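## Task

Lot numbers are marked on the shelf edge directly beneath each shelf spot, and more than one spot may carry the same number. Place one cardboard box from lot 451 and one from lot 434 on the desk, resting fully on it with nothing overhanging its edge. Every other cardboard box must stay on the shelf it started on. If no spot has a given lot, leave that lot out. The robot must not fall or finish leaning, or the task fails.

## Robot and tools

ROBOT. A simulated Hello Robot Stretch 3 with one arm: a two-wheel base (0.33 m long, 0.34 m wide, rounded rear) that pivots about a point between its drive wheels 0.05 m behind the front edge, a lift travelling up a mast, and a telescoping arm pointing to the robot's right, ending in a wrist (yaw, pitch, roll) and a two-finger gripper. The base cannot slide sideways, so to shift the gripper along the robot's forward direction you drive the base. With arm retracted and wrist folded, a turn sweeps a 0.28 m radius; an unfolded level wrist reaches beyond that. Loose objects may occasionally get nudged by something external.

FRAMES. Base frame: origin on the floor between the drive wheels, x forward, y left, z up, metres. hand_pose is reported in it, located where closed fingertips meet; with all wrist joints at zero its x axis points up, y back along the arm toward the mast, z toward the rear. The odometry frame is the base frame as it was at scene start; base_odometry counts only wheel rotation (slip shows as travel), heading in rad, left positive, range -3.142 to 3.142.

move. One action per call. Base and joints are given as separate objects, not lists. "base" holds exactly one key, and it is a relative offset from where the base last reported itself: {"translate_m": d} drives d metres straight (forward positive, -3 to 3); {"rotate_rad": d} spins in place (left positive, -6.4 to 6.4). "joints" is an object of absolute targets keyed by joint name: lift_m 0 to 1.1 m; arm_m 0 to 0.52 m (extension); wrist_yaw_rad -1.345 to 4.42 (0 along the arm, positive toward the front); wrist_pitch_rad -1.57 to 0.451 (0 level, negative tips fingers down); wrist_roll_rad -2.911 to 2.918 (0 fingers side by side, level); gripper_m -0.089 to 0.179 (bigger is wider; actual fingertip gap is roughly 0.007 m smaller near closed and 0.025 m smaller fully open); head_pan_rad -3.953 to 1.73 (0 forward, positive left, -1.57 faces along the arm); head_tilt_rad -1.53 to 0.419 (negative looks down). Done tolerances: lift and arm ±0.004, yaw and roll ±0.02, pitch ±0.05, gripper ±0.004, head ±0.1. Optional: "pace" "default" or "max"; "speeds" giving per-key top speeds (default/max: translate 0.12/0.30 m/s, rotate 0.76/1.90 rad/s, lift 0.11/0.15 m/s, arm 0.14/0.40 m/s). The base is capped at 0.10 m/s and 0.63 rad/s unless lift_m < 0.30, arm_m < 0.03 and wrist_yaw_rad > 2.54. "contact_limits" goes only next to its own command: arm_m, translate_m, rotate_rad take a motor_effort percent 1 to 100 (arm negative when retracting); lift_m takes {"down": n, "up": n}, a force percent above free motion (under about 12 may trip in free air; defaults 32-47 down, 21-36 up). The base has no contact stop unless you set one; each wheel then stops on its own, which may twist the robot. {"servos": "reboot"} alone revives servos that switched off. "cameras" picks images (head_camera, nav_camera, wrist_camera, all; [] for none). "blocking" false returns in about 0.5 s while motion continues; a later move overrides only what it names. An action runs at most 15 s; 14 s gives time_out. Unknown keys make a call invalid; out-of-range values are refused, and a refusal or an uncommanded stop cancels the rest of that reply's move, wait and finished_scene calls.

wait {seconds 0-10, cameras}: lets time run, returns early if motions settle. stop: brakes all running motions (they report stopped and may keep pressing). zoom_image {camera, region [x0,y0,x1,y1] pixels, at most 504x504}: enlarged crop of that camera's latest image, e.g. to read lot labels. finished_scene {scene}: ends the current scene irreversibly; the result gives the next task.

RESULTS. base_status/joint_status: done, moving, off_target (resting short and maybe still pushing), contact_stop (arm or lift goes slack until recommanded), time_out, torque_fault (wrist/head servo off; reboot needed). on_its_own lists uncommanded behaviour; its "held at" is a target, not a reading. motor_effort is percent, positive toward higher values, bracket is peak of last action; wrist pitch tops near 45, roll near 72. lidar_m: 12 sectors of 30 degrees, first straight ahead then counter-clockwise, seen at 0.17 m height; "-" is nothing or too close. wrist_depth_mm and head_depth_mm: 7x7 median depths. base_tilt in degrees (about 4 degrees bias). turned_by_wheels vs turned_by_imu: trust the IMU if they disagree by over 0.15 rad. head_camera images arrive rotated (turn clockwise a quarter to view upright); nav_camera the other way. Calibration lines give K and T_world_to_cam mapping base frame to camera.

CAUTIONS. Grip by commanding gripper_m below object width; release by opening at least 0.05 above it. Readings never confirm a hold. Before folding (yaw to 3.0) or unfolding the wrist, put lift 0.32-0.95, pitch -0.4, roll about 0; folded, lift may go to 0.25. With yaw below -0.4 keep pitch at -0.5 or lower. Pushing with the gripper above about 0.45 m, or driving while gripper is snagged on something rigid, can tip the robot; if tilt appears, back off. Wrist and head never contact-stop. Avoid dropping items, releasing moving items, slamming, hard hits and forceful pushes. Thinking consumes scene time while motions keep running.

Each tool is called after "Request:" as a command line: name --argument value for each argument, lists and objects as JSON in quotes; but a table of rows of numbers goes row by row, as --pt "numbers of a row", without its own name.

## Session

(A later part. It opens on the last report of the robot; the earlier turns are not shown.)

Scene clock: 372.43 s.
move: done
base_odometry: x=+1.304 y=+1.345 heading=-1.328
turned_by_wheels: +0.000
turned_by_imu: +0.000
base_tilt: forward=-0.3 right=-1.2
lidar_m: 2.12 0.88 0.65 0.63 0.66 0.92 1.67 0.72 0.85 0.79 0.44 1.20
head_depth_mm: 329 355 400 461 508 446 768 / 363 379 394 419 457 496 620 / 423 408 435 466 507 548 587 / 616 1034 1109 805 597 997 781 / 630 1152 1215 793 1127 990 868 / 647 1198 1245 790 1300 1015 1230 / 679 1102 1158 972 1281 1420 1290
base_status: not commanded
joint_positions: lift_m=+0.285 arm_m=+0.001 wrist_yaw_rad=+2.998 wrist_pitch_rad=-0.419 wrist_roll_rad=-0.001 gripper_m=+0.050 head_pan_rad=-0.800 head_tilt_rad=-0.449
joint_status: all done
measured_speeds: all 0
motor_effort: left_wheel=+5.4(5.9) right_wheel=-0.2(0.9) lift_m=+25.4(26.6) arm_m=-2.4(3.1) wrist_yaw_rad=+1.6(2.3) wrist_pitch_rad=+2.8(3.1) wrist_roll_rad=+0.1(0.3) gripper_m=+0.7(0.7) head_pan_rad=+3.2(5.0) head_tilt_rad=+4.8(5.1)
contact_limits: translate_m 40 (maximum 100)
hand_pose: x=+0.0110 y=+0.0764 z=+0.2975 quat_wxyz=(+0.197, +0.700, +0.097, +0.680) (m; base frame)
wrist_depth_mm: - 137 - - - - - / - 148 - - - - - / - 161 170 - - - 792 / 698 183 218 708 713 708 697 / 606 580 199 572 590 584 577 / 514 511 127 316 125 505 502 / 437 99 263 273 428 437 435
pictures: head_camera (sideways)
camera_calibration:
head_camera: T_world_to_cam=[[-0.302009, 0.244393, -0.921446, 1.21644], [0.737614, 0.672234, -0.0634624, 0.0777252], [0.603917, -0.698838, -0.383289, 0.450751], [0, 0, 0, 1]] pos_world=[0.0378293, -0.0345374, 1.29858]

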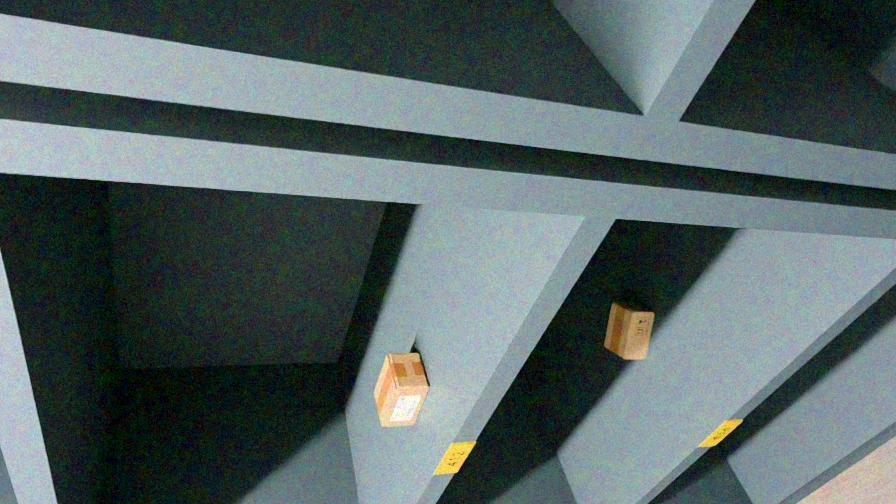

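Request:
zoom_image --camera "head_camera" --region '[420, 430, 490, 485]'

Request:
zoom_image --camera "head_camera" --region '[690, 410, 750, 455]'

Request:
move --base '{"translate_m": 0.9}' --joints '{"head_pan_rad": -1.0, "head_tilt_rad": -0.6}' --pace "max" --cameras '["head_camera"]'

Scaled by 7.200 from the camera's 896x504 image, which has a finer 1280x720 frame.

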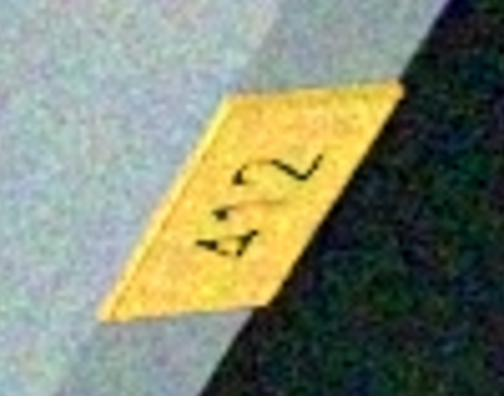

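Scaled by 8.400 from the camera's 896x504 image, which has a finer 1280x720 frame.

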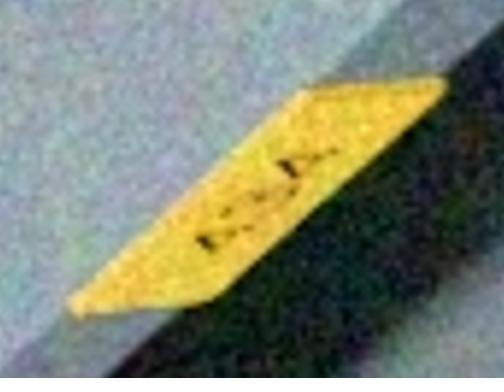

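Scene clock: 384.67 s.
move: done
base_odometry: x=+1.520 y=+0.471 heading=-1.328
turned_by_wheels: +0.000
turned_by_imu: +0.001
base_tilt: forward=-0.3 right=-1.3
lidar_m: 2.16 0.85 0.63 0.61 0.64 0.89 1.56 0.70 0.83 0.85 0.48 1.23
head_depth_mm: 630 731 795 604 463 885 738 / 498 582 698 596 495 877 732 / 413 467 541 565 736 854 745 / 373 409 457 515 598 715 808 / 401 441 492 566 641 748 925 / 949 1056 858 667 1072 915 1158 / 1029 1155 847 1285 1031 1291 1183
base_status: done
joint_positions: lift_m=+0.285 arm_m=+0.001 wrist_yaw_rad=+2.998 wrist_pitch_rad=-0.419 wrist_roll_rad=-0.001 gripper_m=+0.050 head_pan_rad=-1.000 head_tilt_rad=-0.600
joint_status: all done
measured_speeds: all 0
motor_effort: left_wheel=+6.0(13.7) right_wheel=+1.1(14.3) lift_m=+28.0(31.3) arm_m=+1.7(2.7) wrist_yaw_rad=+1.8(3.0) wrist_pitch_rad=+3.0(3.1) wrist_roll_rad=+0.3(0.5) gripper_m=+0.4(1.1) head_pan_rad=-3.3(4.2) head_tilt_rad=-4.9(6.8)
hand_pose: x=+0.0110 y=+0.0764 z=+0.2975 quat_wxyz=(+0.197, +0.700, +0.097, +0.680) (m; base frame)
wrist_depth_mm: - 137 - - - - - / - 148 - - - - - / - 161 169 - - - - / 706 183 192 714 711 717 698 / 599 582 199 576 587 581 578 / 518 513 127 316 125 496 500 / 438 99 262 274 429 436 434
pictures: head_camera (sideways)
camera_calibration:
head_camera: T_world_to_cam=[[-0.320028, 0.412862, -0.852717, 1.12685], [0.85124, 0.520417, -0.0675016, 0.0822997], [0.4159, -0.747469, -0.517993, 0.627168], [0, 0, 0, 1]] pos_world=[0.029728, -0.039276, 1.29131]

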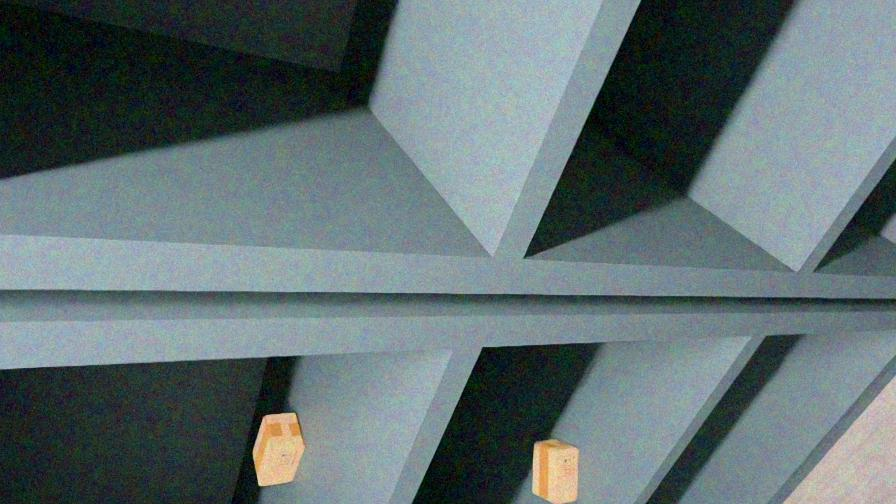

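Request:
move --joints '{"head_pan_rad": -1.75, "head_tilt_rad": -0.7}' --cameras '["head_camera"]'

Scene clock: 392.43 s.
move: done
base_odometry: x=+1.520 y=+0.471 heading=-1.328
turned_by_wheels: +0.000
turned_by_imu: +0.000
base_tilt: forward=-0.2 right=-1.3
lidar_m: 2.17 0.85 0.63 0.61 0.64 0.89 1.56 0.70 0.83 0.85 0.47 1.23
head_depth_mm: 742 834 704 532 1004 846 1118 / 726 817 699 525 993 839 1116 / 713 799 689 520 985 814 1102 / 700 785 681 497 981 808 1099 / 689 768 671 491 972 802 1071 / 675 755 666 487 970 797 1048 / 665 740 655 483 928 797 1027
base_status: not commanded
joint_positions: lift_m=+0.285 arm_m=+0.001 wrist_yaw_rad=+2.998 wrist_pitch_rad=-0.419 wrist_roll_rad=-0.001 gripper_m=+0.050 head_pan_rad=-1.772 head_tilt_rad=-0.702
joint_status: all done
measured_speeds: all 0
motor_effort: left_wheel=+6.0(6.5) right_wheel=+1.7(2.1) lift_m=+23.2(23.9) arm_m=+4.5(4.8) wrist_yaw_rad=+2.2(2.7) wrist_pitch_rad=+3.0(3.1) wrist_roll_rad=-0.1(0.3) gripper_m=+0.3(0.9) head_pan_rad=+1.3(4.8) head_tilt_rad=-4.5(7.7)
hand_pose: x=+0.0110 y=+0.0764 z=+0.2975 quat_wxyz=(+0.197, +0.700, +0.097, +0.680) (m; base frame)
wrist_depth_mm: - 137 - - - - - / - 147 - - - - - / - 162 170 - - - - / 699 184 192 712 707 710 687 / 604 582 199 577 585 582 581 / 512 513 127 316 125 502 500 / 439 99 265 273 429 436 435
pictures: head_camera (sideways)
camera_calibration:
head_camera: T_world_to_cam=[[0.0752514, 0.601474, -0.79534, 1.04959], [0.974471, -0.21355, -0.0692968, 0.0838559], [-0.211525, -0.769822, -0.602189, 0.740547], [0, 0, 0, 1]] pos_world=[-0.00405399, -0.0433064, 1.28654]

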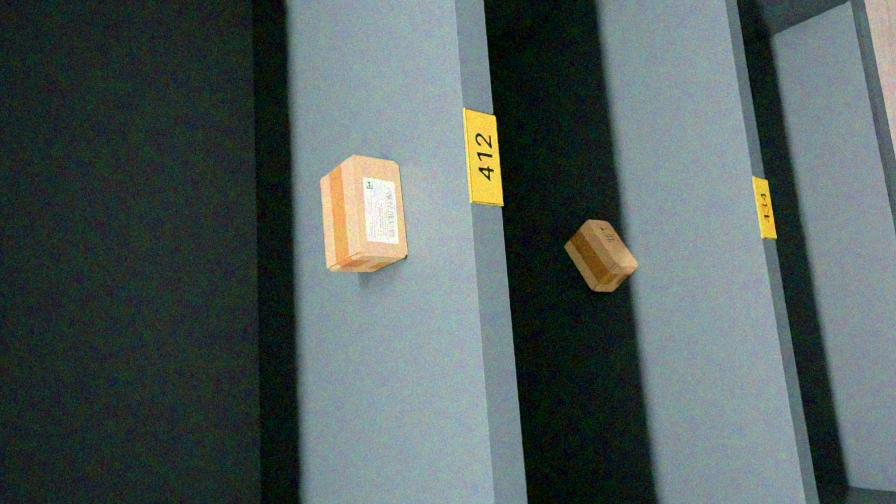

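Request:
zoom_image --camera "head_camera" --region '[740, 165, 800, 245]'

Scaled by 6.300 from the camera's 896x504 image, which has a finer 1280x720 frame.

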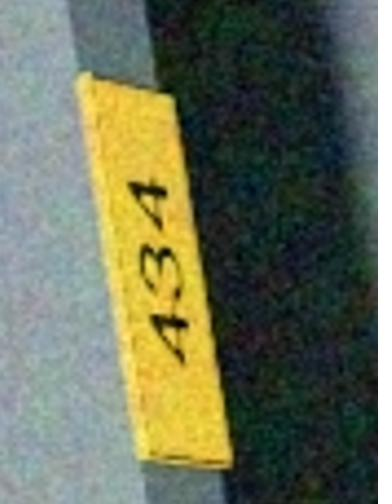

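Request:
move --base '{"rotate_rad": -0.765}' --pace "max" --cameras '[]'

Request:
move --base '{"translate_m": -0.19}' --pace "max" --cameras '[]'

Request:
move --base '{"rotate_rad": 0.775}' --joints '{"head_pan_rad": -1.6, "head_tilt_rad": -0.75}' --pace "max" --cameras '[]'

Request:
move --joints '{"lift_m": 0.67}' --pace "max" --cameras '["head_camera"]'

Scene clock: 417.37 s.
move: done
base_odometry: x=+1.520 y=+0.471 heading=-2.093
turned_by_wheels: -0.765
turned_by_imu: -0.750
base_tilt: forward=-0.4 right=-1.2
lidar_m: 0.47 1.26 1.13 0.69 0.61 0.61 0.73 1.35 0.75 0.70 0.85 0.48
head_depth_mm: 1293 1328 1534 2009 1690 1392 1186 / 1369 1097 1585 1446 1643 1390 1185 / 595 686 824 1206 1530 1381 1179 / 587 650 707 849 980 1242 1171 / 634 711 676 939 972 1222 1137 / 693 785 666 1041 966 823 1097 / 758 849 657 524 963 797 1031
base_status: done
joint_positions: lift_m=+0.285 arm_m=+0.001 wrist_yaw_rad=+2.998 wrist_pitch_rad=-0.419 wrist_roll_rad=-0.001 gripper_m=+0.050 head_pan_rad=-1.750 head_tilt_rad=-0.702
joint_status: not commanded
measured_speeds: all 0
motor_effort: left_wheel=+4.0(14.3) right_wheel=-8.6(14.5) lift_m=+24.2(24.8) arm_m=+4.4(7.1) wrist_yaw_rad=+1.9(3.1) wrist_pitch_rad=+3.0(3.1) wrist_roll_rad=+0.2(0.5) gripper_m=+0.6(0.8) head_pan_rad=+2.9(3.7) head_tilt_rad=+2.6(3.4)
hand_pose: x=+0.0110 y=+0.0764 z=+0.2975 quat_wxyz=(+0.197, +0.700, +0.097, +0.680) (m; base frame)
wrist_depth_mm: 467 137 - - - - - / 504 147 - - - - - / 529 161 193 866 886 886 870 / 548 179 658 714 705 695 704 / 559 562 199 578 584 590 578 / 516 512 127 313 125 505 497 / 440 99 265 274 430 437 434
pictures: none
No camera images: "cameras" was empty.

Scene clock: 419.27 s.
move: done
base_odometry: x=+1.615 y=+0.636 heading=-2.093
turned_by_wheels: +0.000
turned_by_imu: -0.001
base_tilt: forward=-0.2 right=-1.1
lidar_m: 0.66 1.44 0.90 0.55 0.49 0.49 0.58 1.08 1.46 0.68 0.96 0.74
head_depth_mm: 1203 2188 2496 2157 1703 1399 1192 / 1248 1309 1513 1829 1680 1395 1183 / 1329 1123 1577 1441 1628 1383 1183 / 1314 1057 1566 1256 1560 1370 1169 / 1157 922 780 1149 1041 1267 1160 / 554 616 681 798 937 1205 1137 / 563 643 661 924 963 1185 1086
base_status: done
joint_positions: lift_m=+0.285 arm_m=+0.001 wrist_yaw_rad=+2.998 wrist_pitch_rad=-0.419 wrist_roll_rad=-0.001 gripper_m=+0.050 head_pan_rad=-1.750 head_tilt_rad=-0.700
joint_status: not commanded
measured_speeds: all 0
motor_effort: left_wheel=-3.7(11.0) right_wheel=-2.6(18.6) lift_m=+25.0(25.7) arm_m=-0.1(4.7) wrist_yaw_rad=+1.2(2.9) wrist_pitch_rad=+3.1(3.1) wrist_roll_rad=+0.4(0.4) gripper_m=+0.2(1.0) head_pan_rad=+3.0(3.7) head_tilt_rad=+2.8(3.7)
hand_pose: x=+0.0109 y=+0.0764 z=+0.2975 quat_wxyz=(+0.197, +0.700, +0.097, +0.680) (m; base frame)
wrist_depth_mm: 379 137 534 - - - - / 407 147 - - - - - / 436 162 173 813 900 890 878 / 453 188 190 717 716 702 698 / 480 520 199 574 586 592 585 / 487 517 127 315 125 503 496 / 438 99 264 273 426 435 430
pictures: none
No camera images: "cameras" was empty.

Scene clock: 420.87 s.
move: done
base_odometry: x=+1.615 y=+0.636 heading=-1.318
turned_by_wheels: +0.775
turned_by_imu: +0.760
base_tilt: forward=-0.5 right=-1.1
lidar_m: 1.67 0.67 0.50 0.48 0.51 0.71 2.18 0.72 0.68 0.97 0.66 1.43
head_depth_mm: 798 865 639 1112 963 1122 1145 / 797 866 631 1152 956 1240 1154 / 800 868 626 1141 948 1236 1155 / 799 859 599 1135 942 1227 1143 / 805 857 610 1128 935 1225 1139 / 803 857 606 1125 926 1217 1139 / 803 858 597 1106 923 1182 1129
base_status: done
joint_positions: lift_m=+0.285 arm_m=+0.001 wrist_yaw_rad=+2.998 wrist_pitch_rad=-0.419 wrist_roll_rad=-0.001 gripper_m=+0.050 head_pan_rad=-1.595 head_tilt_rad=-0.749
joint_status: all done
measured_speeds: all 0
motor_effort: left_wheel=-5.9(15.1) right_wheel=+8.5(13.7) lift_m=+26.2(26.9) arm_m=-6.6(7.0) wrist_yaw_rad=+1.5(2.7) wrist_pitch_rad=+3.0(3.1) wrist_roll_rad=+0.4(0.4) gripper_m=+0.7(0.8) head_pan_rad=-0.2(5.4) head_tilt_rad=-5.5(7.3)
hand_pose: x=+0.0109 y=+0.0764 z=+0.2975 quat_wxyz=(+0.197, +0.700, +0.097, +0.680) (m; base frame)
wrist_depth_mm: 460 137 476 487 495 505 509 / 506 147 511 525 531 535 542 / 536 162 171 - - - - / - 179 188 - - - 667 / 593 566 199 574 581 586 581 / 509 513 127 315 125 501 501 / 442 99 265 272 425 437 435
pictures: none
No camera images: "cameras" was empty.

Scene clock: 424.23 s.
move: done
base_odometry: x=+1.615 y=+0.636 heading=-1.318
turned_by_wheels: +0.000
turned_by_imu: +0.000
base_tilt: forward=-0.5 right=-1.2
lidar_m: 1.68 0.67 0.50 0.48 0.51 0.71 2.18 0.72 0.68 0.97 0.66 1.43
head_depth_mm: 801 869 638 1102 956 1114 1146 / 802 868 631 1152 953 1246 1164 / 799 871 624 1135 944 1236 1151 / 800 857 600 1130 939 1231 1148 / 800 856 608 1124 932 1223 411 / 802 856 603 1128 925 1209 1137 / 805 857 597 1110 918 1180 1133
base_status: not commanded
joint_positions: lift_m=+0.670 arm_m=+0.001 wrist_yaw_rad=+2.998 wrist_pitch_rad=-0.418 wrist_roll_rad=-0.001 gripper_m=+0.050 head_pan_rad=-1.600 head_tilt_rad=-0.750
joint_status: all done
measured_speeds: all 0
motor_effort: left_wheel=-6.3(6.5) right_wheel=+8.7(9.3) lift_m=+27.7(35.0) arm_m=-12.4(13.6) wrist_yaw_rad=+1.2(3.0) wrist_pitch_rad=+2.9(3.1) wrist_roll_rad=+0.0(0.4) gripper_m=+0.4(0.9) head_pan_rad=-3.1(3.9) head_tilt_rad=-6.1(6.9)
hand_pose: x=+0.0109 y=+0.0765 z=+0.6826 quat_wxyz=(+0.197, +0.700, +0.097, +0.680) (m; base frame)
wrist_depth_mm: 462 137 478 487 495 502 516 / 498 148 517 529 537 538 544 / 538 162 171 - - - - / - 179 188 - - - - / - - 196 - 147 - - / - - 127 - 124 - 885 / 823 99 279 823 807 830 835
pictures: head_camera (sideways)
camera_calibration:
head_camera: T_world_to_cam=[[-0.027615, 0.642787, -0.765547, 1.01144], [0.996729, -0.0404844, -0.0699467, 0.0845532], [-0.0759536, -0.764974, -0.639566, 0.788362], [0, 0, 0, 1]] pos_world=[0.00353318, -0.0436408, 1.28443]

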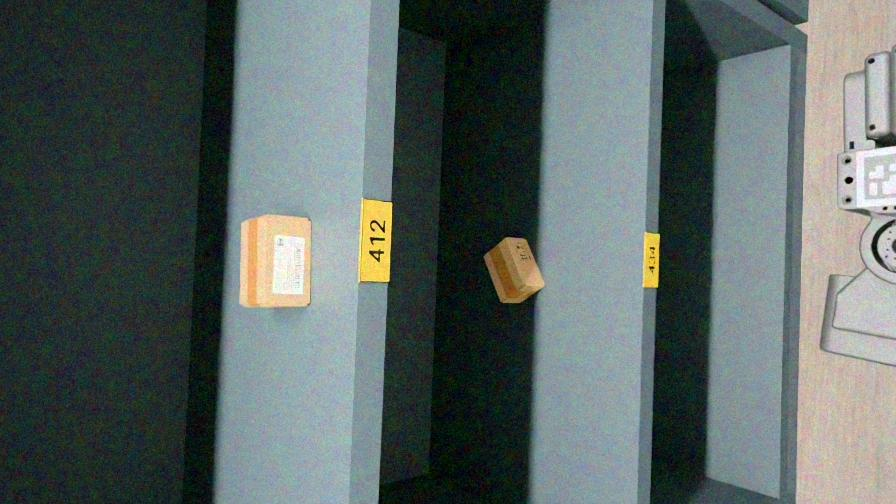

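Request:
move --joints '{"wrist_yaw_rad": 0.0, "gripper_m": 0.16}' --base '{"translate_m": -0.02}' --pace "max" --cameras '[]'

Request:
move --joints '{"arm_m": 0.2}' --pace "max" --cameras '["wrist_camera"]'

Scene clock: 437.57 s.
move: done
base_odometry: x=+1.610 y=+0.655 heading=-1.318
turned_by_wheels: +0.000
turned_by_imu: +0.000
base_tilt: forward=-0.5 right=-1.2
lidar_m: 1.68 0.67 0.50 0.49 0.51 0.71 2.18 0.71 0.67 0.97 0.67 1.43
head_depth_mm: 800 870 638 1078 958 1068 1145 / 798 869 631 1153 955 1243 1160 / 799 869 624 1135 949 1204 1151 / 798 853 600 1131 938 1226 441 / 802 852 597 1128 932 1195 1100 / 804 855 603 1127 927 1209 1133 / 802 855 596 1121 922 1186 1130
base_status: done
joint_positions: lift_m=+0.670 arm_m=+0.001 wrist_yaw_rad=+0.003 wrist_pitch_rad=-0.418 wrist_roll_rad=-0.001 gripper_m=+0.160 head_pan_rad=-1.600 head_tilt_rad=-0.750
joint_status: all done
measured_speeds: all 0
motor_effort: left_wheel=-3.5(11.0) right_wheel=-4.8(9.9) lift_m=+26.1(26.1) arm_m=-10.6(11.7) wrist_yaw_rad=-3.7(8.8) wrist_pitch_rad=+2.9(3.0) wrist_roll_rad=+0.2(0.4) gripper_m=+0.6(83.4) head_pan_rad=-3.0(3.7) head_tilt_rad=-6.1(6.5)
hand_pose: x=-0.0208 y=-0.3699 z=+0.6826 quat_wxyz=(+0.692, +0.148, -0.691, -0.146) (m; base frame)
wrist_depth_mm: 492 - - - - - 634 / 500 - - - - - - / 477 - - 536 - - 545 / 472 468 468 467 458 458 454 / 415 400 402 390 382 381 378 / 469 126 - - - 135 358 / 112 124 - - - - 109
pictures: none
No camera images: "cameras" was empty.

Scene clock: 439.27 s.
move: done
base_odometry: x=+1.610 y=+0.655 heading=-1.318
turned_by_wheels: +0.000
turned_by_imu: +0.000
base_tilt: forward=-0.3 right=-1.2
lidar_m: 1.67 0.67 0.50 0.49 0.51 0.71 2.18 0.71 0.67 0.97 0.67 1.43
head_depth_mm: 802 867 637 1078 960 1069 1143 / 799 863 631 1152 951 442 354 / 798 868 623 1135 514 493 1122 / 799 855 598 1127 592 557 1144 / 798 854 598 1125 929 1222 1138 / 800 857 601 1125 927 1211 1138 / 802 859 593 1112 922 1181 1135
base_status: not commanded
joint_positions: lift_m=+0.670 arm_m=+0.200 wrist_yaw_rad=+0.003 wrist_pitch_rad=-0.418 wrist_roll_rad=-0.001 gripper_m=+0.160 head_pan_rad=-1.600 head_tilt_rad=-0.750
joint_status: all done
measured_speeds: all 0
motor_effort: left_wheel=-3.9(3.9) right_wheel=-5.1(5.7) lift_m=+29.2(29.2) arm_m=+13.3(14.8) wrist_yaw_rad=-2.2(4.2) wrist_pitch_rad=+3.0(3.1) wrist_roll_rad=+0.1(0.4) gripper_m=+0.6(1.0) head_pan_rad=-2.4(3.5) head_tilt_rad=-5.8(6.6)
hand_pose: x=-0.0209 y=-0.5693 z=+0.6826 quat_wxyz=(+0.692, +0.148, -0.691, -0.146) (m; base frame)
wrist_depth_mm: 483 - - - - - - / 485 - - - - - - / 490 - - 532 - 518 514 / 474 467 465 381 464 460 455 / 390 379 386 360 381 380 377 / 333 127 328 326 325 137 323 / 115 280 286 285 284 276 113
pictures: wrist_camera
camera_calibration:
wrist_camera: T_world_to_cam=[[-0.998896, -0.0397754, -0.024982, -0.0198494], [-0.00279536, 0.58127, -0.813706, 0.918863], [0.0468868, -0.812738, -0.58074, 0.100867], [0, 0, 0, 1]] pos_world=[-0.0219883, -0.452919, 0.805766]

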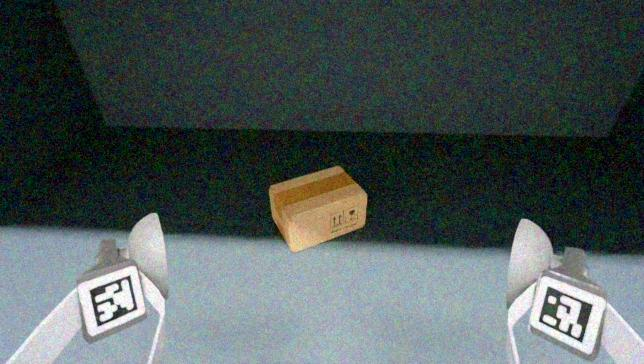

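Request:
move --base '{"translate_m": -0.058}' --joints '{"wrist_yaw_rad": 0.38}' --cameras '[]'

Request:
move --joints '{"arm_m": 0.395}' --cameras '["wrist_camera"]'

Scene clock: 465.43 s.
move: done
base_odometry: x=+1.595 y=+0.711 heading=-1.318
turned_by_wheels: +0.000
turned_by_imu: +0.000
base_tilt: forward=-0.3 right=-1.2
lidar_m: 1.69 0.67 0.50 0.49 0.51 0.71 2.19 1.33 0.63 0.97 0.71 0.76
head_depth_mm: 795 867 635 957 907 989 1144 / 800 867 630 1152 951 443 353 / 800 867 623 1136 512 507 1129 / 797 849 615 1124 592 1169 1146 / 796 853 596 1121 882 1217 1143 / 800 854 599 1126 928 1213 1139 / 800 856 594 1128 920 1207 1128
base_status: done
joint_positions: lift_m=+0.670 arm_m=+0.200 wrist_yaw_rad=+0.377 wrist_pitch_rad=-0.418 wrist_roll_rad=-0.001 gripper_m=+0.160 head_pan_rad=-1.600 head_tilt_rad=-0.750
joint_status: all done
measured_speeds: all 0
motor_effort: left_wheel=-5.1(9.7) right_wheel=-7.8(11.8) lift_m=+30.7(31.3) arm_m=+12.1(13.8) wrist_yaw_rad=+1.8(4.5) wrist_pitch_rad=+3.0(3.0) wrist_roll_rad=+0.3(0.3) gripper_m=+0.5(1.0) head_pan_rad=-2.1(3.1) head_tilt_rad=-5.2(5.9)
hand_pose: x=+0.0611 y=-0.5536 z=+0.6826 quat_wxyz=(+0.707, +0.274, -0.651, -0.015) (m; base frame)
wrist_depth_mm: 380 463 - - - - - / 392 468 - - - - - / 409 490 - 532 526 - - / 424 466 465 466 376 456 451 / 390 376 385 382 356 382 380 / 354 127 328 327 324 137 321 / 115 282 286 283 285 275 112
pictures: none
No camera images: "cameras" was empty.

Scene clock: 468.10 s.
move: done
base_odometry: x=+1.595 y=+0.711 heading=-1.318
turned_by_wheels: +0.000
turned_by_imu: +0.000
base_tilt: forward=-0.2 right=-1.1
lidar_m: 1.68 0.67 0.50 0.49 0.51 0.71 2.19 1.33 0.63 0.97 0.70 0.76
head_depth_mm: 796 866 638 959 903 983 1147 / 798 868 629 1149 951 440 359 / 796 870 622 648 552 1183 1129 / 798 852 614 675 909 1227 1148 / 800 853 595 1118 931 1218 1142 / 801 852 598 1125 922 1211 1134 / 802 855 594 1122 918 1204 1132
base_status: not commanded
joint_positions: lift_m=+0.670 arm_m=+0.395 wrist_yaw_rad=+0.377 wrist_pitch_rad=-0.418 wrist_roll_rad=-0.001 gripper_m=+0.160 head_pan_rad=-1.600 head_tilt_rad=-0.750
joint_status: all done
measured_speeds: all 0
motor_effort: left_wheel=-5.2(5.6) right_wheel=-7.4(8.7) lift_m=+30.5(31.3) arm_m=+12.4(15.7) wrist_yaw_rad=+2.1(3.8) wrist_pitch_rad=+2.9(3.1) wrist_roll_rad=+0.1(0.5) gripper_m=+0.5(1.4) head_pan_rad=-1.8(2.7) head_tilt_rad=-5.5(5.9)
hand_pose: x=+0.0611 y=-0.7486 z=+0.6826 quat_wxyz=(+0.707, +0.274, -0.651, -0.015) (m; base frame)
wrist_depth_mm: 374 433 - - - - - / 388 463 - - - - - / 402 490 - - - - - / 414 472 465 441 - - - / 390 376 384 380 381 352 - / 330 127 326 328 325 137 321 / 115 279 285 232 275 275 112
pictures: wrist_camera
camera_calibration:
wrist_camera: T_world_to_cam=[[-0.915275, -0.402054, -0.0250047, -0.221401], [-0.215006, 0.540067, -0.813695, 1.00539], [0.340654, -0.739379, -0.580753, -0.0116718], [0, 0, 0, 1]] pos_world=[0.0174977, -0.640622, 0.805766]

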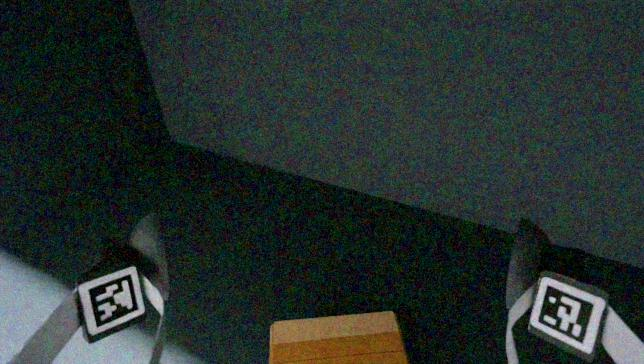

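Request:
move --base '{"translate_m": -0.014}' --joints '{"wrist_yaw_rad": 0.455, "arm_m": 0.403}' --cameras '[]'

Request:
move --joints '{"lift_m": 0.549}' --contact_limits '{"lift_m": {"down": 14}}' --cameras '["wrist_camera"]'

Scene clock: 481.83 s.
move: done
base_odometry: x=+1.592 y=+0.725 heading=-1.318
turned_by_wheels: +0.000
turned_by_imu: +0.000
base_tilt: forward=-0.4 right=-1.2
lidar_m: 1.69 0.67 0.50 0.49 0.51 0.72 2.19 1.33 0.62 0.97 0.72 0.76
head_depth_mm: 795 867 635 921 906 976 1145 / 798 866 629 1144 951 441 359 / 798 869 622 656 551 1181 1124 / 797 850 614 668 915 1231 1153 / 799 853 597 1120 932 1218 1138 / 799 853 593 1124 926 1216 1136 / 799 852 593 1127 917 1208 1132
base_status: done
joint_positions: lift_m=+0.670 arm_m=+0.403 wrist_yaw_rad=+0.452 wrist_pitch_rad=-0.418 wrist_roll_rad=-0.001 gripper_m=+0.160 head_pan_rad=-1.600 head_tilt_rad=-0.750
joint_status: all done
measured_speeds: all 0
motor_effort: left_wheel=-6.0(9.5) right_wheel=-6.0(10.9) lift_m=+28.9(30.4) arm_m=+12.7(14.2) wrist_yaw_rad=+2.3(4.0) wrist_pitch_rad=+2.9(3.1) wrist_roll_rad=+0.1(0.3) gripper_m=+1.0(1.1) head_pan_rad=-1.7(2.7) head_tilt_rad=-5.0(5.2)
hand_pose: x=+0.0765 y=-0.7498 z=+0.6826 quat_wxyz=(+0.708, +0.298, -0.641, +0.012) (m; base frame)
wrist_depth_mm: 369 437 - - - - - / 381 455 - - - - - / 393 473 - - - - - / 407 463 468 442 - - - / 389 377 387 378 378 353 - / 330 127 328 325 322 137 310 / 115 279 285 231 275 274 112
pictures: none
No camera images: "cameras" was empty.

Scene clock: 483.77 s.
move: done
base_odometry: x=+1.592 y=+0.725 heading=-1.318
turned_by_wheels: +0.000
turned_by_imu: +0.000
base_tilt: forward=-0.3 right=-1.3
lidar_m: 1.69 0.67 0.50 0.49 0.51 0.72 2.19 1.33 0.62 0.97 0.72 0.77
head_depth_mm: 795 868 635 921 907 979 1144 / 796 866 629 1143 946 1171 1114 / 797 866 622 1138 750 574 503 / 797 855 616 1132 756 1223 1146 / 796 849 595 1125 886 1220 1146 / 798 854 592 1122 924 1209 1135 / 800 854 595 1125 919 1208 1135
base_status: not commanded
joint_positions: lift_m=+0.549 arm_m=+0.403 wrist_yaw_rad=+0.452 wrist_pitch_rad=-0.418 wrist_roll_rad=-0.001 gripper_m=+0.160 head_pan_rad=-1.600 head_tilt_rad=-0.750
joint_status: all done
measured_speeds: all 0
motor_effort: left_wheel=-6.1(6.7) right_wheel=-5.8(6.6) lift_m=+22.5(26.2) arm_m=+11.1(13.1) wrist_yaw_rad=+2.3(3.6) wrist_pitch_rad=+3.0(3.1) wrist_roll_rad=+0.3(0.5) gripper_m=+0.9(1.0) head_pan_rad=-1.0(2.3) head_tilt_rad=-4.2(5.1)
contact_limits: lift_m down 14 (down: maximum 72; up: maximum 65)
hand_pose: x=+0.0765 y=-0.7498 z=+0.5616 quat_wxyz=(+0.708, +0.298, -0.641, +0.012) (m; base frame)
wrist_depth_mm: 364 434 - - - - - / 381 428 414 383 - - - / 329 325 324 319 318 300 - / 260 259 258 169 242 250 248 / 215 213 205 140 144 207 208 / 178 127 137 134 131 137 176 / 115 150 153 149 149 152 109
pictures: wrist_camera
camera_calibration:
wrist_camera: T_world_to_cam=[[-0.88255, -0.469553, -0.0249996, -0.263847], [-0.2549, 0.52242, -0.813697, 0.900752], [0.395134, -0.711756, -0.580751, -0.0715923], [0, 0, 0, 1]] pos_world=[0.0250316, -0.645417, 0.684766]

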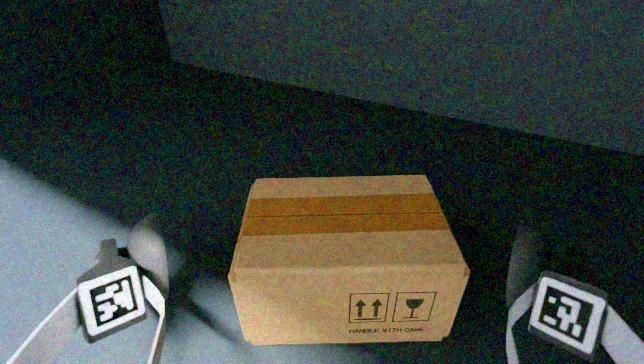

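Request:
move --joints '{"gripper_m": 0.055}' --cameras '["wrist_camera"]'

Request:
move --joints '{"lift_m": 0.65}' --cameras '["wrist_camera"]'

Scene clock: 490.43 s.
move: done
base_odometry: x=+1.592 y=+0.725 heading=-1.318
turned_by_wheels: +0.000
turned_by_imu: +0.000
base_tilt: forward=-0.3 right=-1.3
lidar_m: 1.68 0.67 0.50 0.49 0.51 0.72 2.19 1.34 0.62 0.97 0.72 0.76
head_depth_mm: 796 866 635 920 905 978 1147 / 797 866 629 1141 950 1178 1115 / 798 868 622 1140 747 573 501 / 799 853 615 1126 755 1231 1151 / 797 852 596 1124 905 1216 1142 / 799 852 594 1123 927 1206 1134 / 798 855 595 1124 921 1204 1131
base_status: not commanded
joint_positions: lift_m=+0.549 arm_m=+0.403 wrist_yaw_rad=+0.453 wrist_pitch_rad=-0.417 wrist_roll_rad=-0.001 gripper_m=+0.056 head_pan_rad=-1.600 head_tilt_rad=-0.750
joint_status: all done
measured_speeds: all 0
motor_effort: left_wheel=-6.2(6.6) right_wheel=-6.5(6.5) lift_m=+23.2(24.0) arm_m=+4.8(7.3) wrist_yaw_rad=+0.9(3.6) wrist_pitch_rad=+2.7(3.0) wrist_roll_rad=-0.1(0.4) gripper_m=-14.6(86.4) head_pan_rad=-1.6(1.8) head_tilt_rad=-3.9(4.6)
contact_limits: lift_m down 14 (down: maximum 72; up: maximum 65)
hand_pose: x=+0.0767 y=-0.7500 z=+0.5620 quat_wxyz=(+0.708, +0.298, -0.641, +0.013) (m; base frame)
wrist_depth_mm: 368 436 - - - - - / 380 428 414 382 - - - / 335 330 325 324 319 303 - / 262 260 259 265 253 252 250 / 216 215 141 140 144 209 207 / 183 182 135 138 133 173 177 / 163 124 153 153 153 148 159
pictures: wrist_camera
camera_calibration:
wrist_camera: T_world_to_cam=[[-0.88214, -0.470326, -0.0249388, -0.264394], [-0.254736, 0.520979, -0.814672, 0.900645], [0.396154, -0.712302, -0.579386, -0.0727878], [0, 0, 0, 1]] pos_world=[0.02503, -0.645416, 0.684965]

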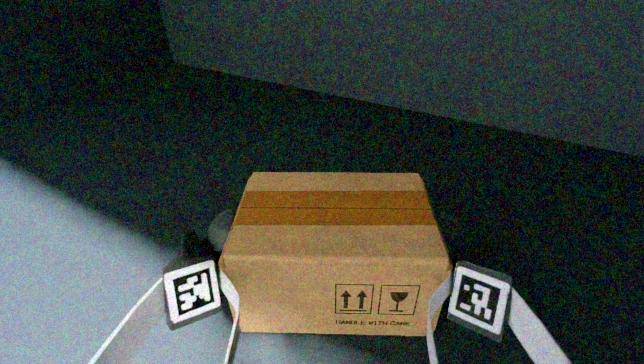

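Scene clock: 492.20 s.
move: done
base_odometry: x=+1.592 y=+0.725 heading=-1.318
turned_by_wheels: +0.000
turned_by_imu: +0.000
base_tilt: forward=-0.2 right=-1.3
lidar_m: 1.69 0.67 0.50 0.49 0.51 0.72 2.20 1.33 0.62 0.97 0.71 0.76
head_depth_mm: 796 866 635 923 904 983 1141 / 797 865 630 1144 952 856 377 / 796 867 621 688 563 1177 1129 / 799 853 616 686 888 1229 1146 / 797 855 596 937 931 1219 1143 / 796 852 595 1125 925 1214 1137 / 799 852 594 1127 917 1201 1132
base_status: not commanded
joint_positions: lift_m=+0.650 arm_m=+0.403 wrist_yaw_rad=+0.453 wrist_pitch_rad=-0.421 wrist_roll_rad=-0.001 gripper_m=+0.056 head_pan_rad=-1.600 head_tilt_rad=-0.750
joint_status: all done
measured_speeds: all 0
motor_effort: left_wheel=-6.1(6.7) right_wheel=-6.5(6.5) lift_m=+31.9(34.2) arm_m=+2.8(5.5) wrist_yaw_rad=+0.7(2.5) wrist_pitch_rad=+3.4(3.6) wrist_roll_rad=+0.2(0.4) gripper_m=-14.0(14.7) head_pan_rad=-1.3(1.8) head_tilt_rad=-2.8(4.7)
hand_pose: x=+0.0765 y=-0.7494 z=+0.6620 quat_wxyz=(+0.708, +0.299, -0.640, +0.011) (m; base frame)
wrist_depth_mm: 366 437 - - - - - / 378 449 - - - - - / 398 474 500 - - - - / 399 426 430 177 168 - - / 360 367 142 141 146 346 322 / 305 304 134 138 134 289 295 / 273 251 250 249 247 248 258
pictures: wrist_camera
camera_calibration:
wrist_camera: T_world_to_cam=[[-0.882184, -0.470234, -0.0251162, -0.261688], [-0.256334, 0.52427, -0.812055, 0.982635], [0.395024, -0.709944, -0.58304, -0.0101419], [0, 0, 0, 1]] pos_world=[0.0250325, -0.645421, 0.785468]

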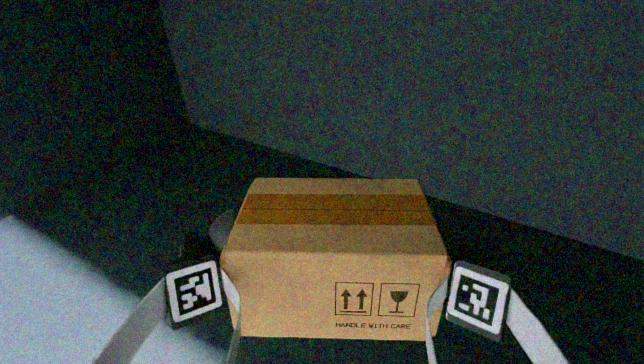

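Request:
move --joints '{"arm_m": 0.0}' --pace "max" --cameras '[]'

Request:
move --joints '{"wrist_yaw_rad": 2.6}' --cameras '[]'

Request:
move --joints '{"lift_m": 0.285, "head_pan_rad": -3.14, "head_tilt_rad": -0.4}' --pace "max" --cameras '["nav_camera"]'

Request:
move --base '{"translate_m": -1.78}' --pace "max" --cameras '["nav_camera"]'

Scene clock: 514.10 s.
move: done
base_odometry: x=+1.592 y=+0.725 heading=-1.318
turned_by_wheels: +0.000
turned_by_imu: +0.000
base_tilt: forward=-0.3 right=-1.1
lidar_m: 1.69 0.67 0.50 0.49 0.51 0.72 2.19 1.33 0.62 0.97 0.72 0.76
head_depth_mm: 799 866 636 925 905 984 1149 / 798 864 631 1145 952 1179 1149 / 797 869 621 1139 942 1236 1153 / 797 853 615 1127 942 1218 1123 / 798 855 596 1125 934 642 448 / 799 853 593 1125 927 852 1114 / 796 854 594 1126 921 1213 1131
base_status: not commanded
joint_positions: lift_m=+0.650 arm_m=+0.001 wrist_yaw_rad=+0.453 wrist_pitch_rad=-0.422 wrist_roll_rad=-0.001 gripper_m=+0.056 head_pan_rad=-1.600 head_tilt_rad=-0.750
joint_status: all done
measured_speeds: all 0
motor_effort: left_wheel=-6.3(6.6) right_wheel=-5.4(6.6) lift_m=+28.7(31.6) arm_m=-12.5(15.3) wrist_yaw_rad=+2.0(2.7) wrist_pitch_rad=+3.6(3.8) wrist_roll_rad=+0.1(0.5) gripper_m=-14.0(14.6) head_pan_rad=-0.2(1.4) head_tilt_rad=-2.8(3.9)
hand_pose: x=+0.0764 y=-0.3469 z=+0.6617 quat_wxyz=(+0.708, +0.300, -0.640, +0.011) (m; base frame)
wrist_depth_mm: - 470 - - - - - / - 498 - - - - - / - 545 516 514 504 501 500 / - - 469 177 422 420 419 / - - 142 141 146 351 348 / 936 124 134 138 134 314 307 / 856 782 789 151 149 - -
pictures: none
No camera images: "cameras" was empty.

Scene clock: 516.17 s.
move: done
base_odometry: x=+1.592 y=+0.725 heading=-1.318
turned_by_wheels: +0.000
turned_by_imu: +0.000
base_tilt: forward=-0.4 right=-1.1
lidar_m: 1.69 0.67 0.50 0.49 0.51 0.72 2.19 1.34 0.62 0.97 0.72 0.76
head_depth_mm: 797 869 636 919 907 978 1147 / 798 866 629 1142 951 1182 1156 / 799 864 624 1141 945 1235 1154 / 795 853 616 1136 941 1233 1131 / 800 853 597 1125 934 1224 1088 / 800 855 594 1123 927 1216 1142 / 800 854 595 1126 923 1209 1131
base_status: not commanded
joint_positions: lift_m=+0.650 arm_m=+0.001 wrist_yaw_rad=+2.597 wrist_pitch_rad=-0.422 wrist_roll_rad=-0.001 gripper_m=+0.056 head_pan_rad=-1.600 head_tilt_rad=-0.750
joint_status: all done
measured_speeds: all 0
motor_effort: left_wheel=-6.1(6.7) right_wheel=-5.9(6.7) lift_m=+26.9(29.2) arm_m=-13.0(13.5) wrist_yaw_rad=+0.7(6.1) wrist_pitch_rad=+3.7(3.8) wrist_roll_rad=+0.3(0.3) gripper_m=-14.2(14.5) head_pan_rad=-0.6(1.2) head_tilt_rad=-2.7(3.9)
hand_pose: x=+0.0947 y=+0.0459 z=+0.6617 quat_wxyz=(+0.329, +0.705, -0.043, +0.626) (m; base frame)
wrist_depth_mm: 413 453 503 532 - - - / 437 486 526 - - - - / 469 514 - - - - - / 500 541 - 168 168 - - / 540 - 142 141 146 - - / - - 134 138 134 910 914 / 202 - 789 773 779 779 806
pictures: none
No camera images: "cameras" was empty.

Scene clock: 519.40 s.
move: done
base_odometry: x=+1.592 y=+0.725 heading=-1.318
turned_by_wheels: +0.000
turned_by_imu: +0.000
base_tilt: forward=-0.1 right=-1.2
lidar_m: 1.68 0.67 0.50 0.49 0.51 0.72 2.20 1.33 0.62 0.97 0.72 0.76
head_depth_mm: 1555 1504 1463 1413 1389 1362 1313 / 1965 2091 2158 2129 2038 1743 1418 / 1980 2089 2235 2418 2449 1795 1419 / 1987 2105 2234 2427 2427 1790 1404 / 1984 2106 2241 2436 2400 1778 1411 / 1990 2113 2244 2435 2382 1767 1393 / 1991 2116 2209 2384 2145 1555 1390
base_status: not commanded
joint_positions: lift_m=+0.285 arm_m=+0.001 wrist_yaw_rad=+2.597 wrist_pitch_rad=-0.423 wrist_roll_rad=-0.001 gripper_m=+0.056 head_pan_rad=-3.141 head_tilt_rad=-0.397
joint_status: all done
measured_speeds: all 0
motor_effort: left_wheel=-5.9(6.6) right_wheel=-5.9(6.6) lift_m=+26.6(26.8) arm_m=-12.4(13.3) wrist_yaw_rad=+1.8(4.3) wrist_pitch_rad=+3.7(3.8) wrist_roll_rad=+0.1(0.4) gripper_m=-14.2(14.6) head_pan_rad=+3.1(5.1) head_tilt_rad=-3.9(6.7)
hand_pose: x=+0.0947 y=+0.0458 z=+0.2966 quat_wxyz=(+0.329, +0.705, -0.043, +0.626) (m; base frame)
wrist_depth_mm: 410 453 500 536 - - - / 440 484 532 - - - - / 472 517 - - - 829 879 / 500 545 178 177 702 701 694 / 517 563 141 141 146 583 582 / 497 494 135 138 134 481 493 / 203 261 268 417 412 416 428
pictures: nav_camera (sideways)
camera_calibration:
nav_camera: T_world_to_cam=[[-0.362479, -0.0171279, 0.931835, -1.16752], [-0.0159003, 0.999799, 0.0121921, 0.0344467], [-0.931856, -0.0103971, -0.362678, 0.430934], [0, 0, 0, 1]] pos_world=[-0.0210836, -0.0499565, 1.2438]

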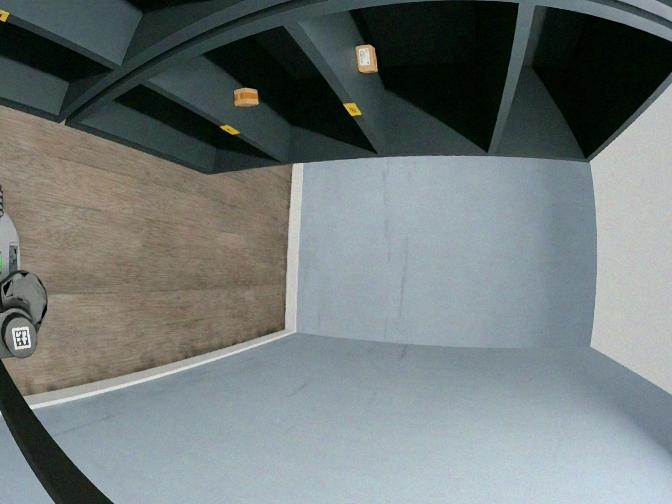

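Scene clock: 526.73 s.
move: done
base_odometry: x=+1.147 y=+2.448 heading=-1.318
turned_by_wheels: +0.000
turned_by_imu: -0.001
base_tilt: forward=-0.3 right=-1.2
lidar_m: 1.89 0.75 0.56 0.54 0.57 0.58 0.57 0.60 0.83 2.52 0.65 1.34
head_depth_mm: 459 488 522 560 604 657 718 / 461 488 523 562 607 660 717 / 461 492 524 563 608 661 724 / 462 491 525 564 610 662 723 / 462 493 526 567 611 666 729 / 463 494 529 568 613 665 729 / 465 494 530 569 613 669 733
base_status: done
joint_positions: lift_m=+0.285 arm_m=+0.001 wrist_yaw_rad=+2.597 wrist_pitch_rad=-0.423 wrist_roll_rad=-0.001 gripper_m=+0.056 head_pan_rad=-3.140 head_tilt_rad=-0.400
joint_status: not commanded
measured_speeds: all 0
motor_effort: left_wheel=-4.7(16.8) right_wheel=-5.3(13.2) lift_m=+27.2(31.6) arm_m=-11.2(12.8) wrist_yaw_rad=-0.1(3.7) wrist_pitch_rad=+3.8(3.9) wrist_roll_rad=-0.1(0.5) gripper_m=-14.1(14.7) head_pan_rad=+3.4(4.2) head_tilt_rad=-3.3(4.7)
hand_pose: x=+0.0946 y=+0.0459 z=+0.2966 quat_wxyz=(+0.329, +0.705, -0.043, +0.626) (m; base frame)
wrist_depth_mm: 464 498 537 - - - - / 492 524 - - - - - / 512 - - - 795 857 865 / 543 - 169 177 700 696 684 / 556 594 142 141 146 582 574 / 497 493 134 138 134 481 494 / 203 262 267 418 413 417 435
pictures: nav_camera (sideways)
camera_calibration:
nav_camera: T_world_to_cam=[[-0.365259, -0.0176646, 0.930738, -1.16602], [-0.0172466, 0.999777, 0.0122066, 0.0344128], [-0.930746, -0.0115935, -0.365482, 0.434626], [0, 0, 0, 1]] pos_world=[-0.0207787, -0.0499635, 1.24369]

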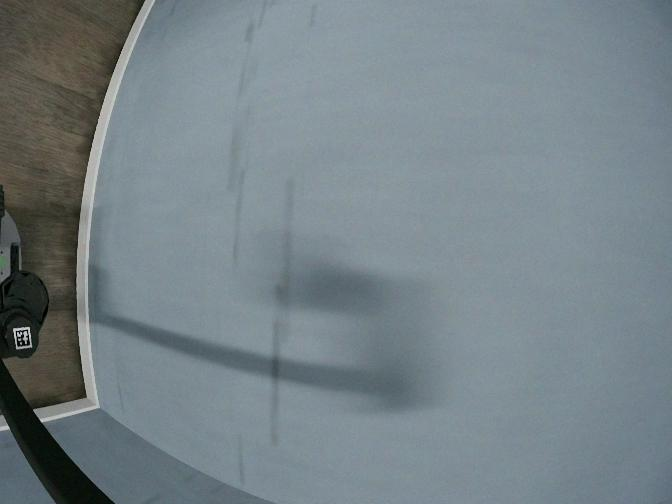

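Request:
move --base '{"rotate_rad": -1.60}' --pace "max" --cameras '[]'

Request:
move --base '{"translate_m": 1.93}' --joints '{"head_pan_rad": -1.2, "head_tilt_rad": -0.5}' --pace "max" --cameras '["nav_camera"]'

Request:
move --base '{"rotate_rad": 1.60}' --pace "max" --cameras '["nav_camera"]'

Scene clock: 541.30 s.
move: done
base_odometry: x=+1.147 y=+2.448 heading=-2.918
turned_by_wheels: -1.600
turned_by_imu: -1.569
base_tilt: forward=-0.4 right=-1.2
lidar_m: 2.41 0.65 0.67 1.97 0.76 0.56 0.55 0.57 0.58 0.57 0.59 0.82
head_depth_mm: 443 471 503 540 584 633 693 / 444 471 504 542 584 635 694 / 444 473 504 542 585 634 695 / 444 472 506 542 586 637 694 / 444 472 507 543 586 640 698 / 445 474 505 544 587 638 697 / 446 474 508 544 587 641 701
base_status: done
joint_positions: lift_m=+0.285 arm_m=+0.001 wrist_yaw_rad=+2.597 wrist_pitch_rad=-0.423 wrist_roll_rad=-0.001 gripper_m=+0.056 head_pan_rad=-3.140 head_tilt_rad=-0.400
joint_status: not commanded
measured_speeds: all 0
motor_effort: left_wheel=+4.4(15.0) right_wheel=-7.8(15.1) lift_m=+27.2(31.7) arm_m=-12.4(13.1) wrist_yaw_rad=+1.7(2.9) wrist_pitch_rad=+3.7(3.9) wrist_roll_rad=+0.2(0.3) gripper_m=-14.2(14.5) head_pan_rad=+3.1(3.8) head_tilt_rad=-1.8(2.9)
hand_pose: x=+0.0946 y=+0.0459 z=+0.2966 quat_wxyz=(+0.329, +0.705, -0.043, +0.626) (m; base frame)
wrist_depth_mm: - - - - - - - / - - - - - - - / 915 913 905 869 787 826 867 / 725 720 721 178 695 699 692 / 603 615 142 141 146 579 577 / 493 501 134 138 134 484 497 / 202 262 267 419 414 413 433
pictures: none
No camera images: "cameras" was empty.

Scene clock: 549.17 s.
move: done
base_odometry: x=-0.735 y=+2.020 heading=-2.918
turned_by_wheels: +0.000
turned_by_imu: +0.001
base_tilt: forward=-0.3 right=-1.2
lidar_m: 1.29 1.15 1.78 3.53 1.38 1.08 2.20 0.85 0.63 0.61 0.64 0.89
head_depth_mm: 473 506 544 588 642 704 780 / 491 526 567 615 673 745 826 / 510 549 593 645 710 787 886 / 530 572 621 678 750 837 947 / 551 597 653 718 794 896 1017 / 576 627 685 757 849 961 1103 / 602 657 722 802 903 1032 1191
base_status: done
joint_positions: lift_m=+0.285 arm_m=+0.001 wrist_yaw_rad=+2.598 wrist_pitch_rad=-0.423 wrist_roll_rad=-0.001 gripper_m=+0.056 head_pan_rad=-1.200 head_tilt_rad=-0.501
joint_status: all done
measured_speeds: all 0
motor_effort: left_wheel=+0.7(15.6) right_wheel=+5.6(12.8) lift_m=+24.7(27.4) arm_m=-8.1(13.0) wrist_yaw_rad=+1.5(3.3) wrist_pitch_rad=+3.7(3.8) wrist_roll_rad=+0.1(0.6) gripper_m=-14.0(14.7) head_pan_rad=-3.0(5.8) head_tilt_rad=+2.9(6.4)
hand_pose: x=+0.0946 y=+0.0459 z=+0.2966 quat_wxyz=(+0.329, +0.705, -0.042, +0.626) (m; base frame)
wrist_depth_mm: - - - - - - - / - - - - - - - / 927 905 898 890 882 883 880 / 730 726 718 178 701 700 694 / 602 615 141 141 146 578 577 / 495 490 134 138 134 483 498 / 203 262 267 419 415 412 434
pictures: nav_camera (sideways)
camera_calibration:
nav_camera: T_world_to_cam=[[0.181514, -0.419973, 0.889199, -1.11516], [-0.925792, -0.377886, 0.0105061, 0.0421336], [0.331604, -0.825121, -0.4574, 0.546551], [0, 0, 0, 1]] pos_world=[0.0601856, -0.00144519, 1.24115]

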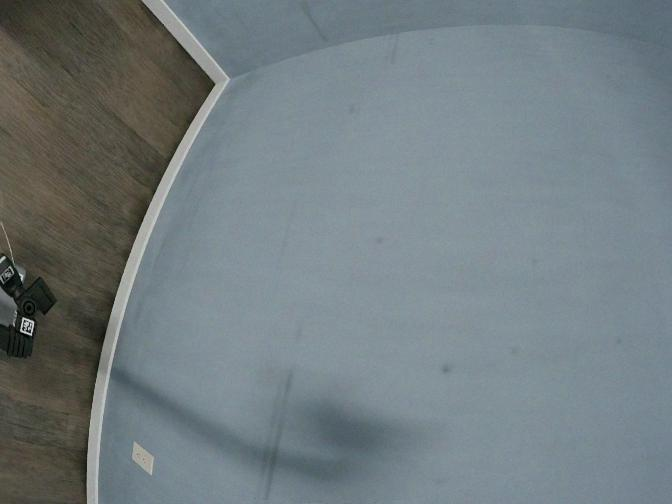

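Scene clock: 551.30 s.
move: done
base_odometry: x=-0.735 y=+2.020 heading=-1.318
turned_by_wheels: +1.600
turned_by_imu: +1.568
base_tilt: forward=-0.3 right=-1.1
lidar_m: 3.40 1.37 1.08 2.12 0.85 0.63 0.61 0.64 0.90 1.29 1.15 1.53
head_depth_mm: 1037 1105 1186 1277 1386 1506 1331 / 1064 1138 1236 1337 1462 1558 1315 / 1105 1197 1291 1405 1541 1613 1315 / 1164 1246 1352 1481 1643 1602 1303 / 1207 1308 1423 1549 1739 1588 1298 / 1264 1370 1495 1470 1829 1590 1293 / 1320 1445 1587 1288 1325 1454 1285
base_status: done
joint_positions: lift_m=+0.285 arm_m=+0.001 wrist_yaw_rad=+2.598 wrist_pitch_rad=-0.423 wrist_roll_rad=-0.001 gripper_m=+0.056 head_pan_rad=-1.200 head_tilt_rad=-0.500
joint_status: not commanded
measured_speeds: all 0
motor_effort: left_wheel=-5.0(14.6) right_wheel=+6.6(14.7) lift_m=+25.5(26.5) arm_m=-13.1(13.3) wrist_yaw_rad=+2.4(2.8) wrist_pitch_rad=+3.7(3.9) wrist_roll_rad=+0.3(0.4) gripper_m=-14.0(14.6) head_pan_rad=-3.1(3.6) head_tilt_rad=+3.3(4.7)
hand_pose: x=+0.0946 y=+0.0459 z=+0.2966 quat_wxyz=(+0.329, +0.705, -0.042, +0.626) (m; base frame)
wrist_depth_mm: - - - - - - - / - - - - - - - / 924 903 896 886 893 877 863 / 730 719 728 178 700 697 698 / 611 618 142 141 147 584 581 / 497 494 134 138 134 484 496 / 203 261 267 418 415 413 431
pictures: nav_camera (sideways)
camera_calibration:
nav_camera: T_world_to_cam=[[0.181038, -0.418968, 0.88977, -1.11591], [-0.925852, -0.377739, 0.0105134, 0.0421824], [0.331696, -0.825699, -0.456287, 0.545048], [0, 0, 0, 1]] pos_world=[0.0602863, -0.00154881, 1.24116]

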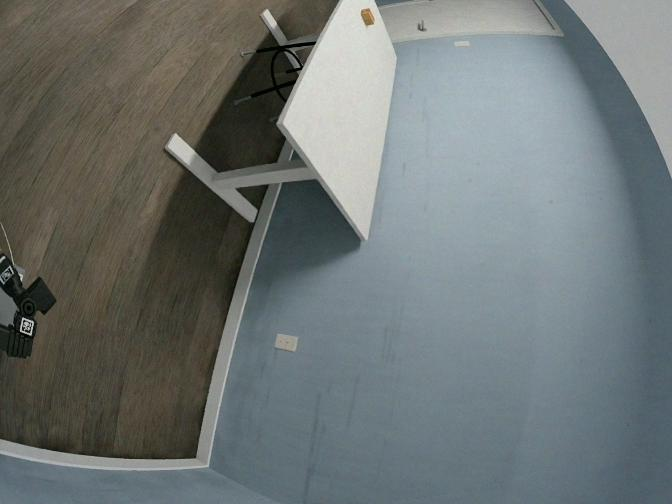

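Request:
move --base '{"translate_m": 1.34}' --joints '{"head_pan_rad": -1.57, "head_tilt_rad": -0.6}' --pace "max" --cameras '[]'

Request:
move --joints '{"lift_m": 0.87}' --pace "max" --cameras '["head_camera"]'

Scene clock: 564.60 s.
move: done
base_odometry: x=-0.400 y=+0.723 heading=-1.319
turned_by_wheels: +0.000
turned_by_imu: +0.001
base_tilt: forward=-0.2 right=-1.1
lidar_m: 2.33 1.31 0.98 0.95 1.00 2.00 1.94 1.83 1.01 0.81 0.73 1.93
head_depth_mm: 1084 1189 1315 1131 841 1346 1244 / 1088 1195 1327 1123 836 1405 1240 / 1093 1200 1329 1112 828 1437 1228 / 1101 1208 1338 1102 820 1398 1225 / 1099 1203 1335 1089 819 1424 1220 / 1101 1207 1328 1079 811 1342 1187 / 1106 1219 1324 1071 806 1411 1211
base_status: done
joint_positions: lift_m=+0.285 arm_m=+0.001 wrist_yaw_rad=+2.598 wrist_pitch_rad=-0.423 wrist_roll_rad=-0.001 gripper_m=+0.056 head_pan_rad=-1.570 head_tilt_rad=-0.600
joint_status: all done
measured_speeds: all 0
motor_effort: left_wheel=-0.1(12.8) right_wheel=+8.8(14.3) lift_m=+28.6(28.6) arm_m=-5.4(10.7) wrist_yaw_rad=+0.8(3.2) wrist_pitch_rad=+3.8(3.9) wrist_roll_rad=+0.3(0.4) gripper_m=-14.5(14.6) head_pan_rad=+3.7(5.0) head_tilt_rad=-5.1(7.5)
hand_pose: x=+0.0946 y=+0.0459 z=+0.2966 quat_wxyz=(+0.329, +0.705, -0.042, +0.626) (m; base frame)
wrist_depth_mm: - 841 - - - - - / - 927 - - - - - / 837 881 910 897 888 882 859 / 722 728 711 178 704 705 686 / 603 617 141 141 146 580 579 / 496 495 135 138 134 483 497 / 203 262 267 419 415 415 432
pictures: none
No camera images: "cameras" was empty.

Scene clock: 569.30 s.
move: done
base_odometry: x=-0.400 y=+0.723 heading=-1.319
turned_by_wheels: +0.000
turned_by_imu: +0.000
base_tilt: forward=-0.2 right=-1.3
lidar_m: 2.33 1.30 0.98 0.95 1.00 1.99 1.94 1.83 1.01 0.81 0.73 1.93
head_depth_mm: 1088 1195 1327 1134 845 1340 - / 1090 1197 1322 1126 834 1452 - / 1090 1203 1327 1107 829 1433 1327 / 1101 1200 1341 1093 826 1396 - / 1101 1207 1338 1088 816 1421 - / 1095 1219 1334 1083 815 1344 1222 / 1105 1208 1323 1070 807 1415 1215
base_status: not commanded
joint_positions: lift_m=+0.870 arm_m=+0.001 wrist_yaw_rad=+2.598 wrist_pitch_rad=-0.423 wrist_roll_rad=-0.001 gripper_m=+0.056 head_pan_rad=-1.570 head_tilt_rad=-0.600
joint_status: all done
measured_speeds: all 0
motor_effort: left_wheel=-0.2(0.7) right_wheel=+8.8(9.5) lift_m=+28.9(34.1) arm_m=-1.9(6.1) wrist_yaw_rad=+1.9(3.4) wrist_pitch_rad=+3.7(3.9) wrist_roll_rad=+0.2(0.5) gripper_m=-13.7(14.6) head_pan_rad=+3.7(4.0) head_tilt_rad=-5.2(5.9)
hand_pose: x=+0.0946 y=+0.0459 z=+0.8816 quat_wxyz=(+0.329, +0.705, -0.042, +0.626) (m; base frame)
wrist_depth_mm: - 854 - - - - - / - 918 - - - - - / - - - - - - - / - - - 177 - - - / - - 142 141 146 - - / - 123 135 138 134 - - / 202 - - - - 976 -
pictures: head_camera (sideways)
camera_calibration:
head_camera: T_world_to_cam=[[-0.0467445, 0.520086, -0.852834, 1.12534], [0.997499, -0.0210087, -0.0674855, 0.0813531], [-0.0530152, -0.853856, -0.517803, 0.629753], [0, 0, 0, 1]] pos_world=[0.00484051, -0.0458484, 1.29131]

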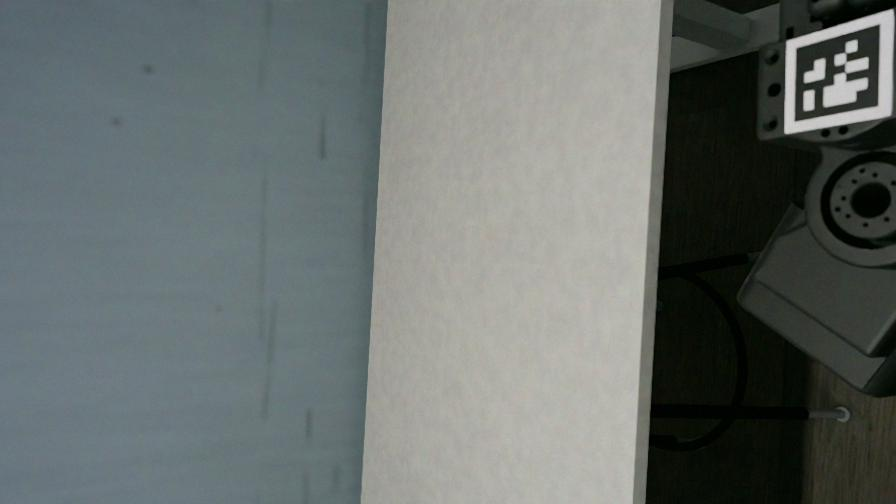

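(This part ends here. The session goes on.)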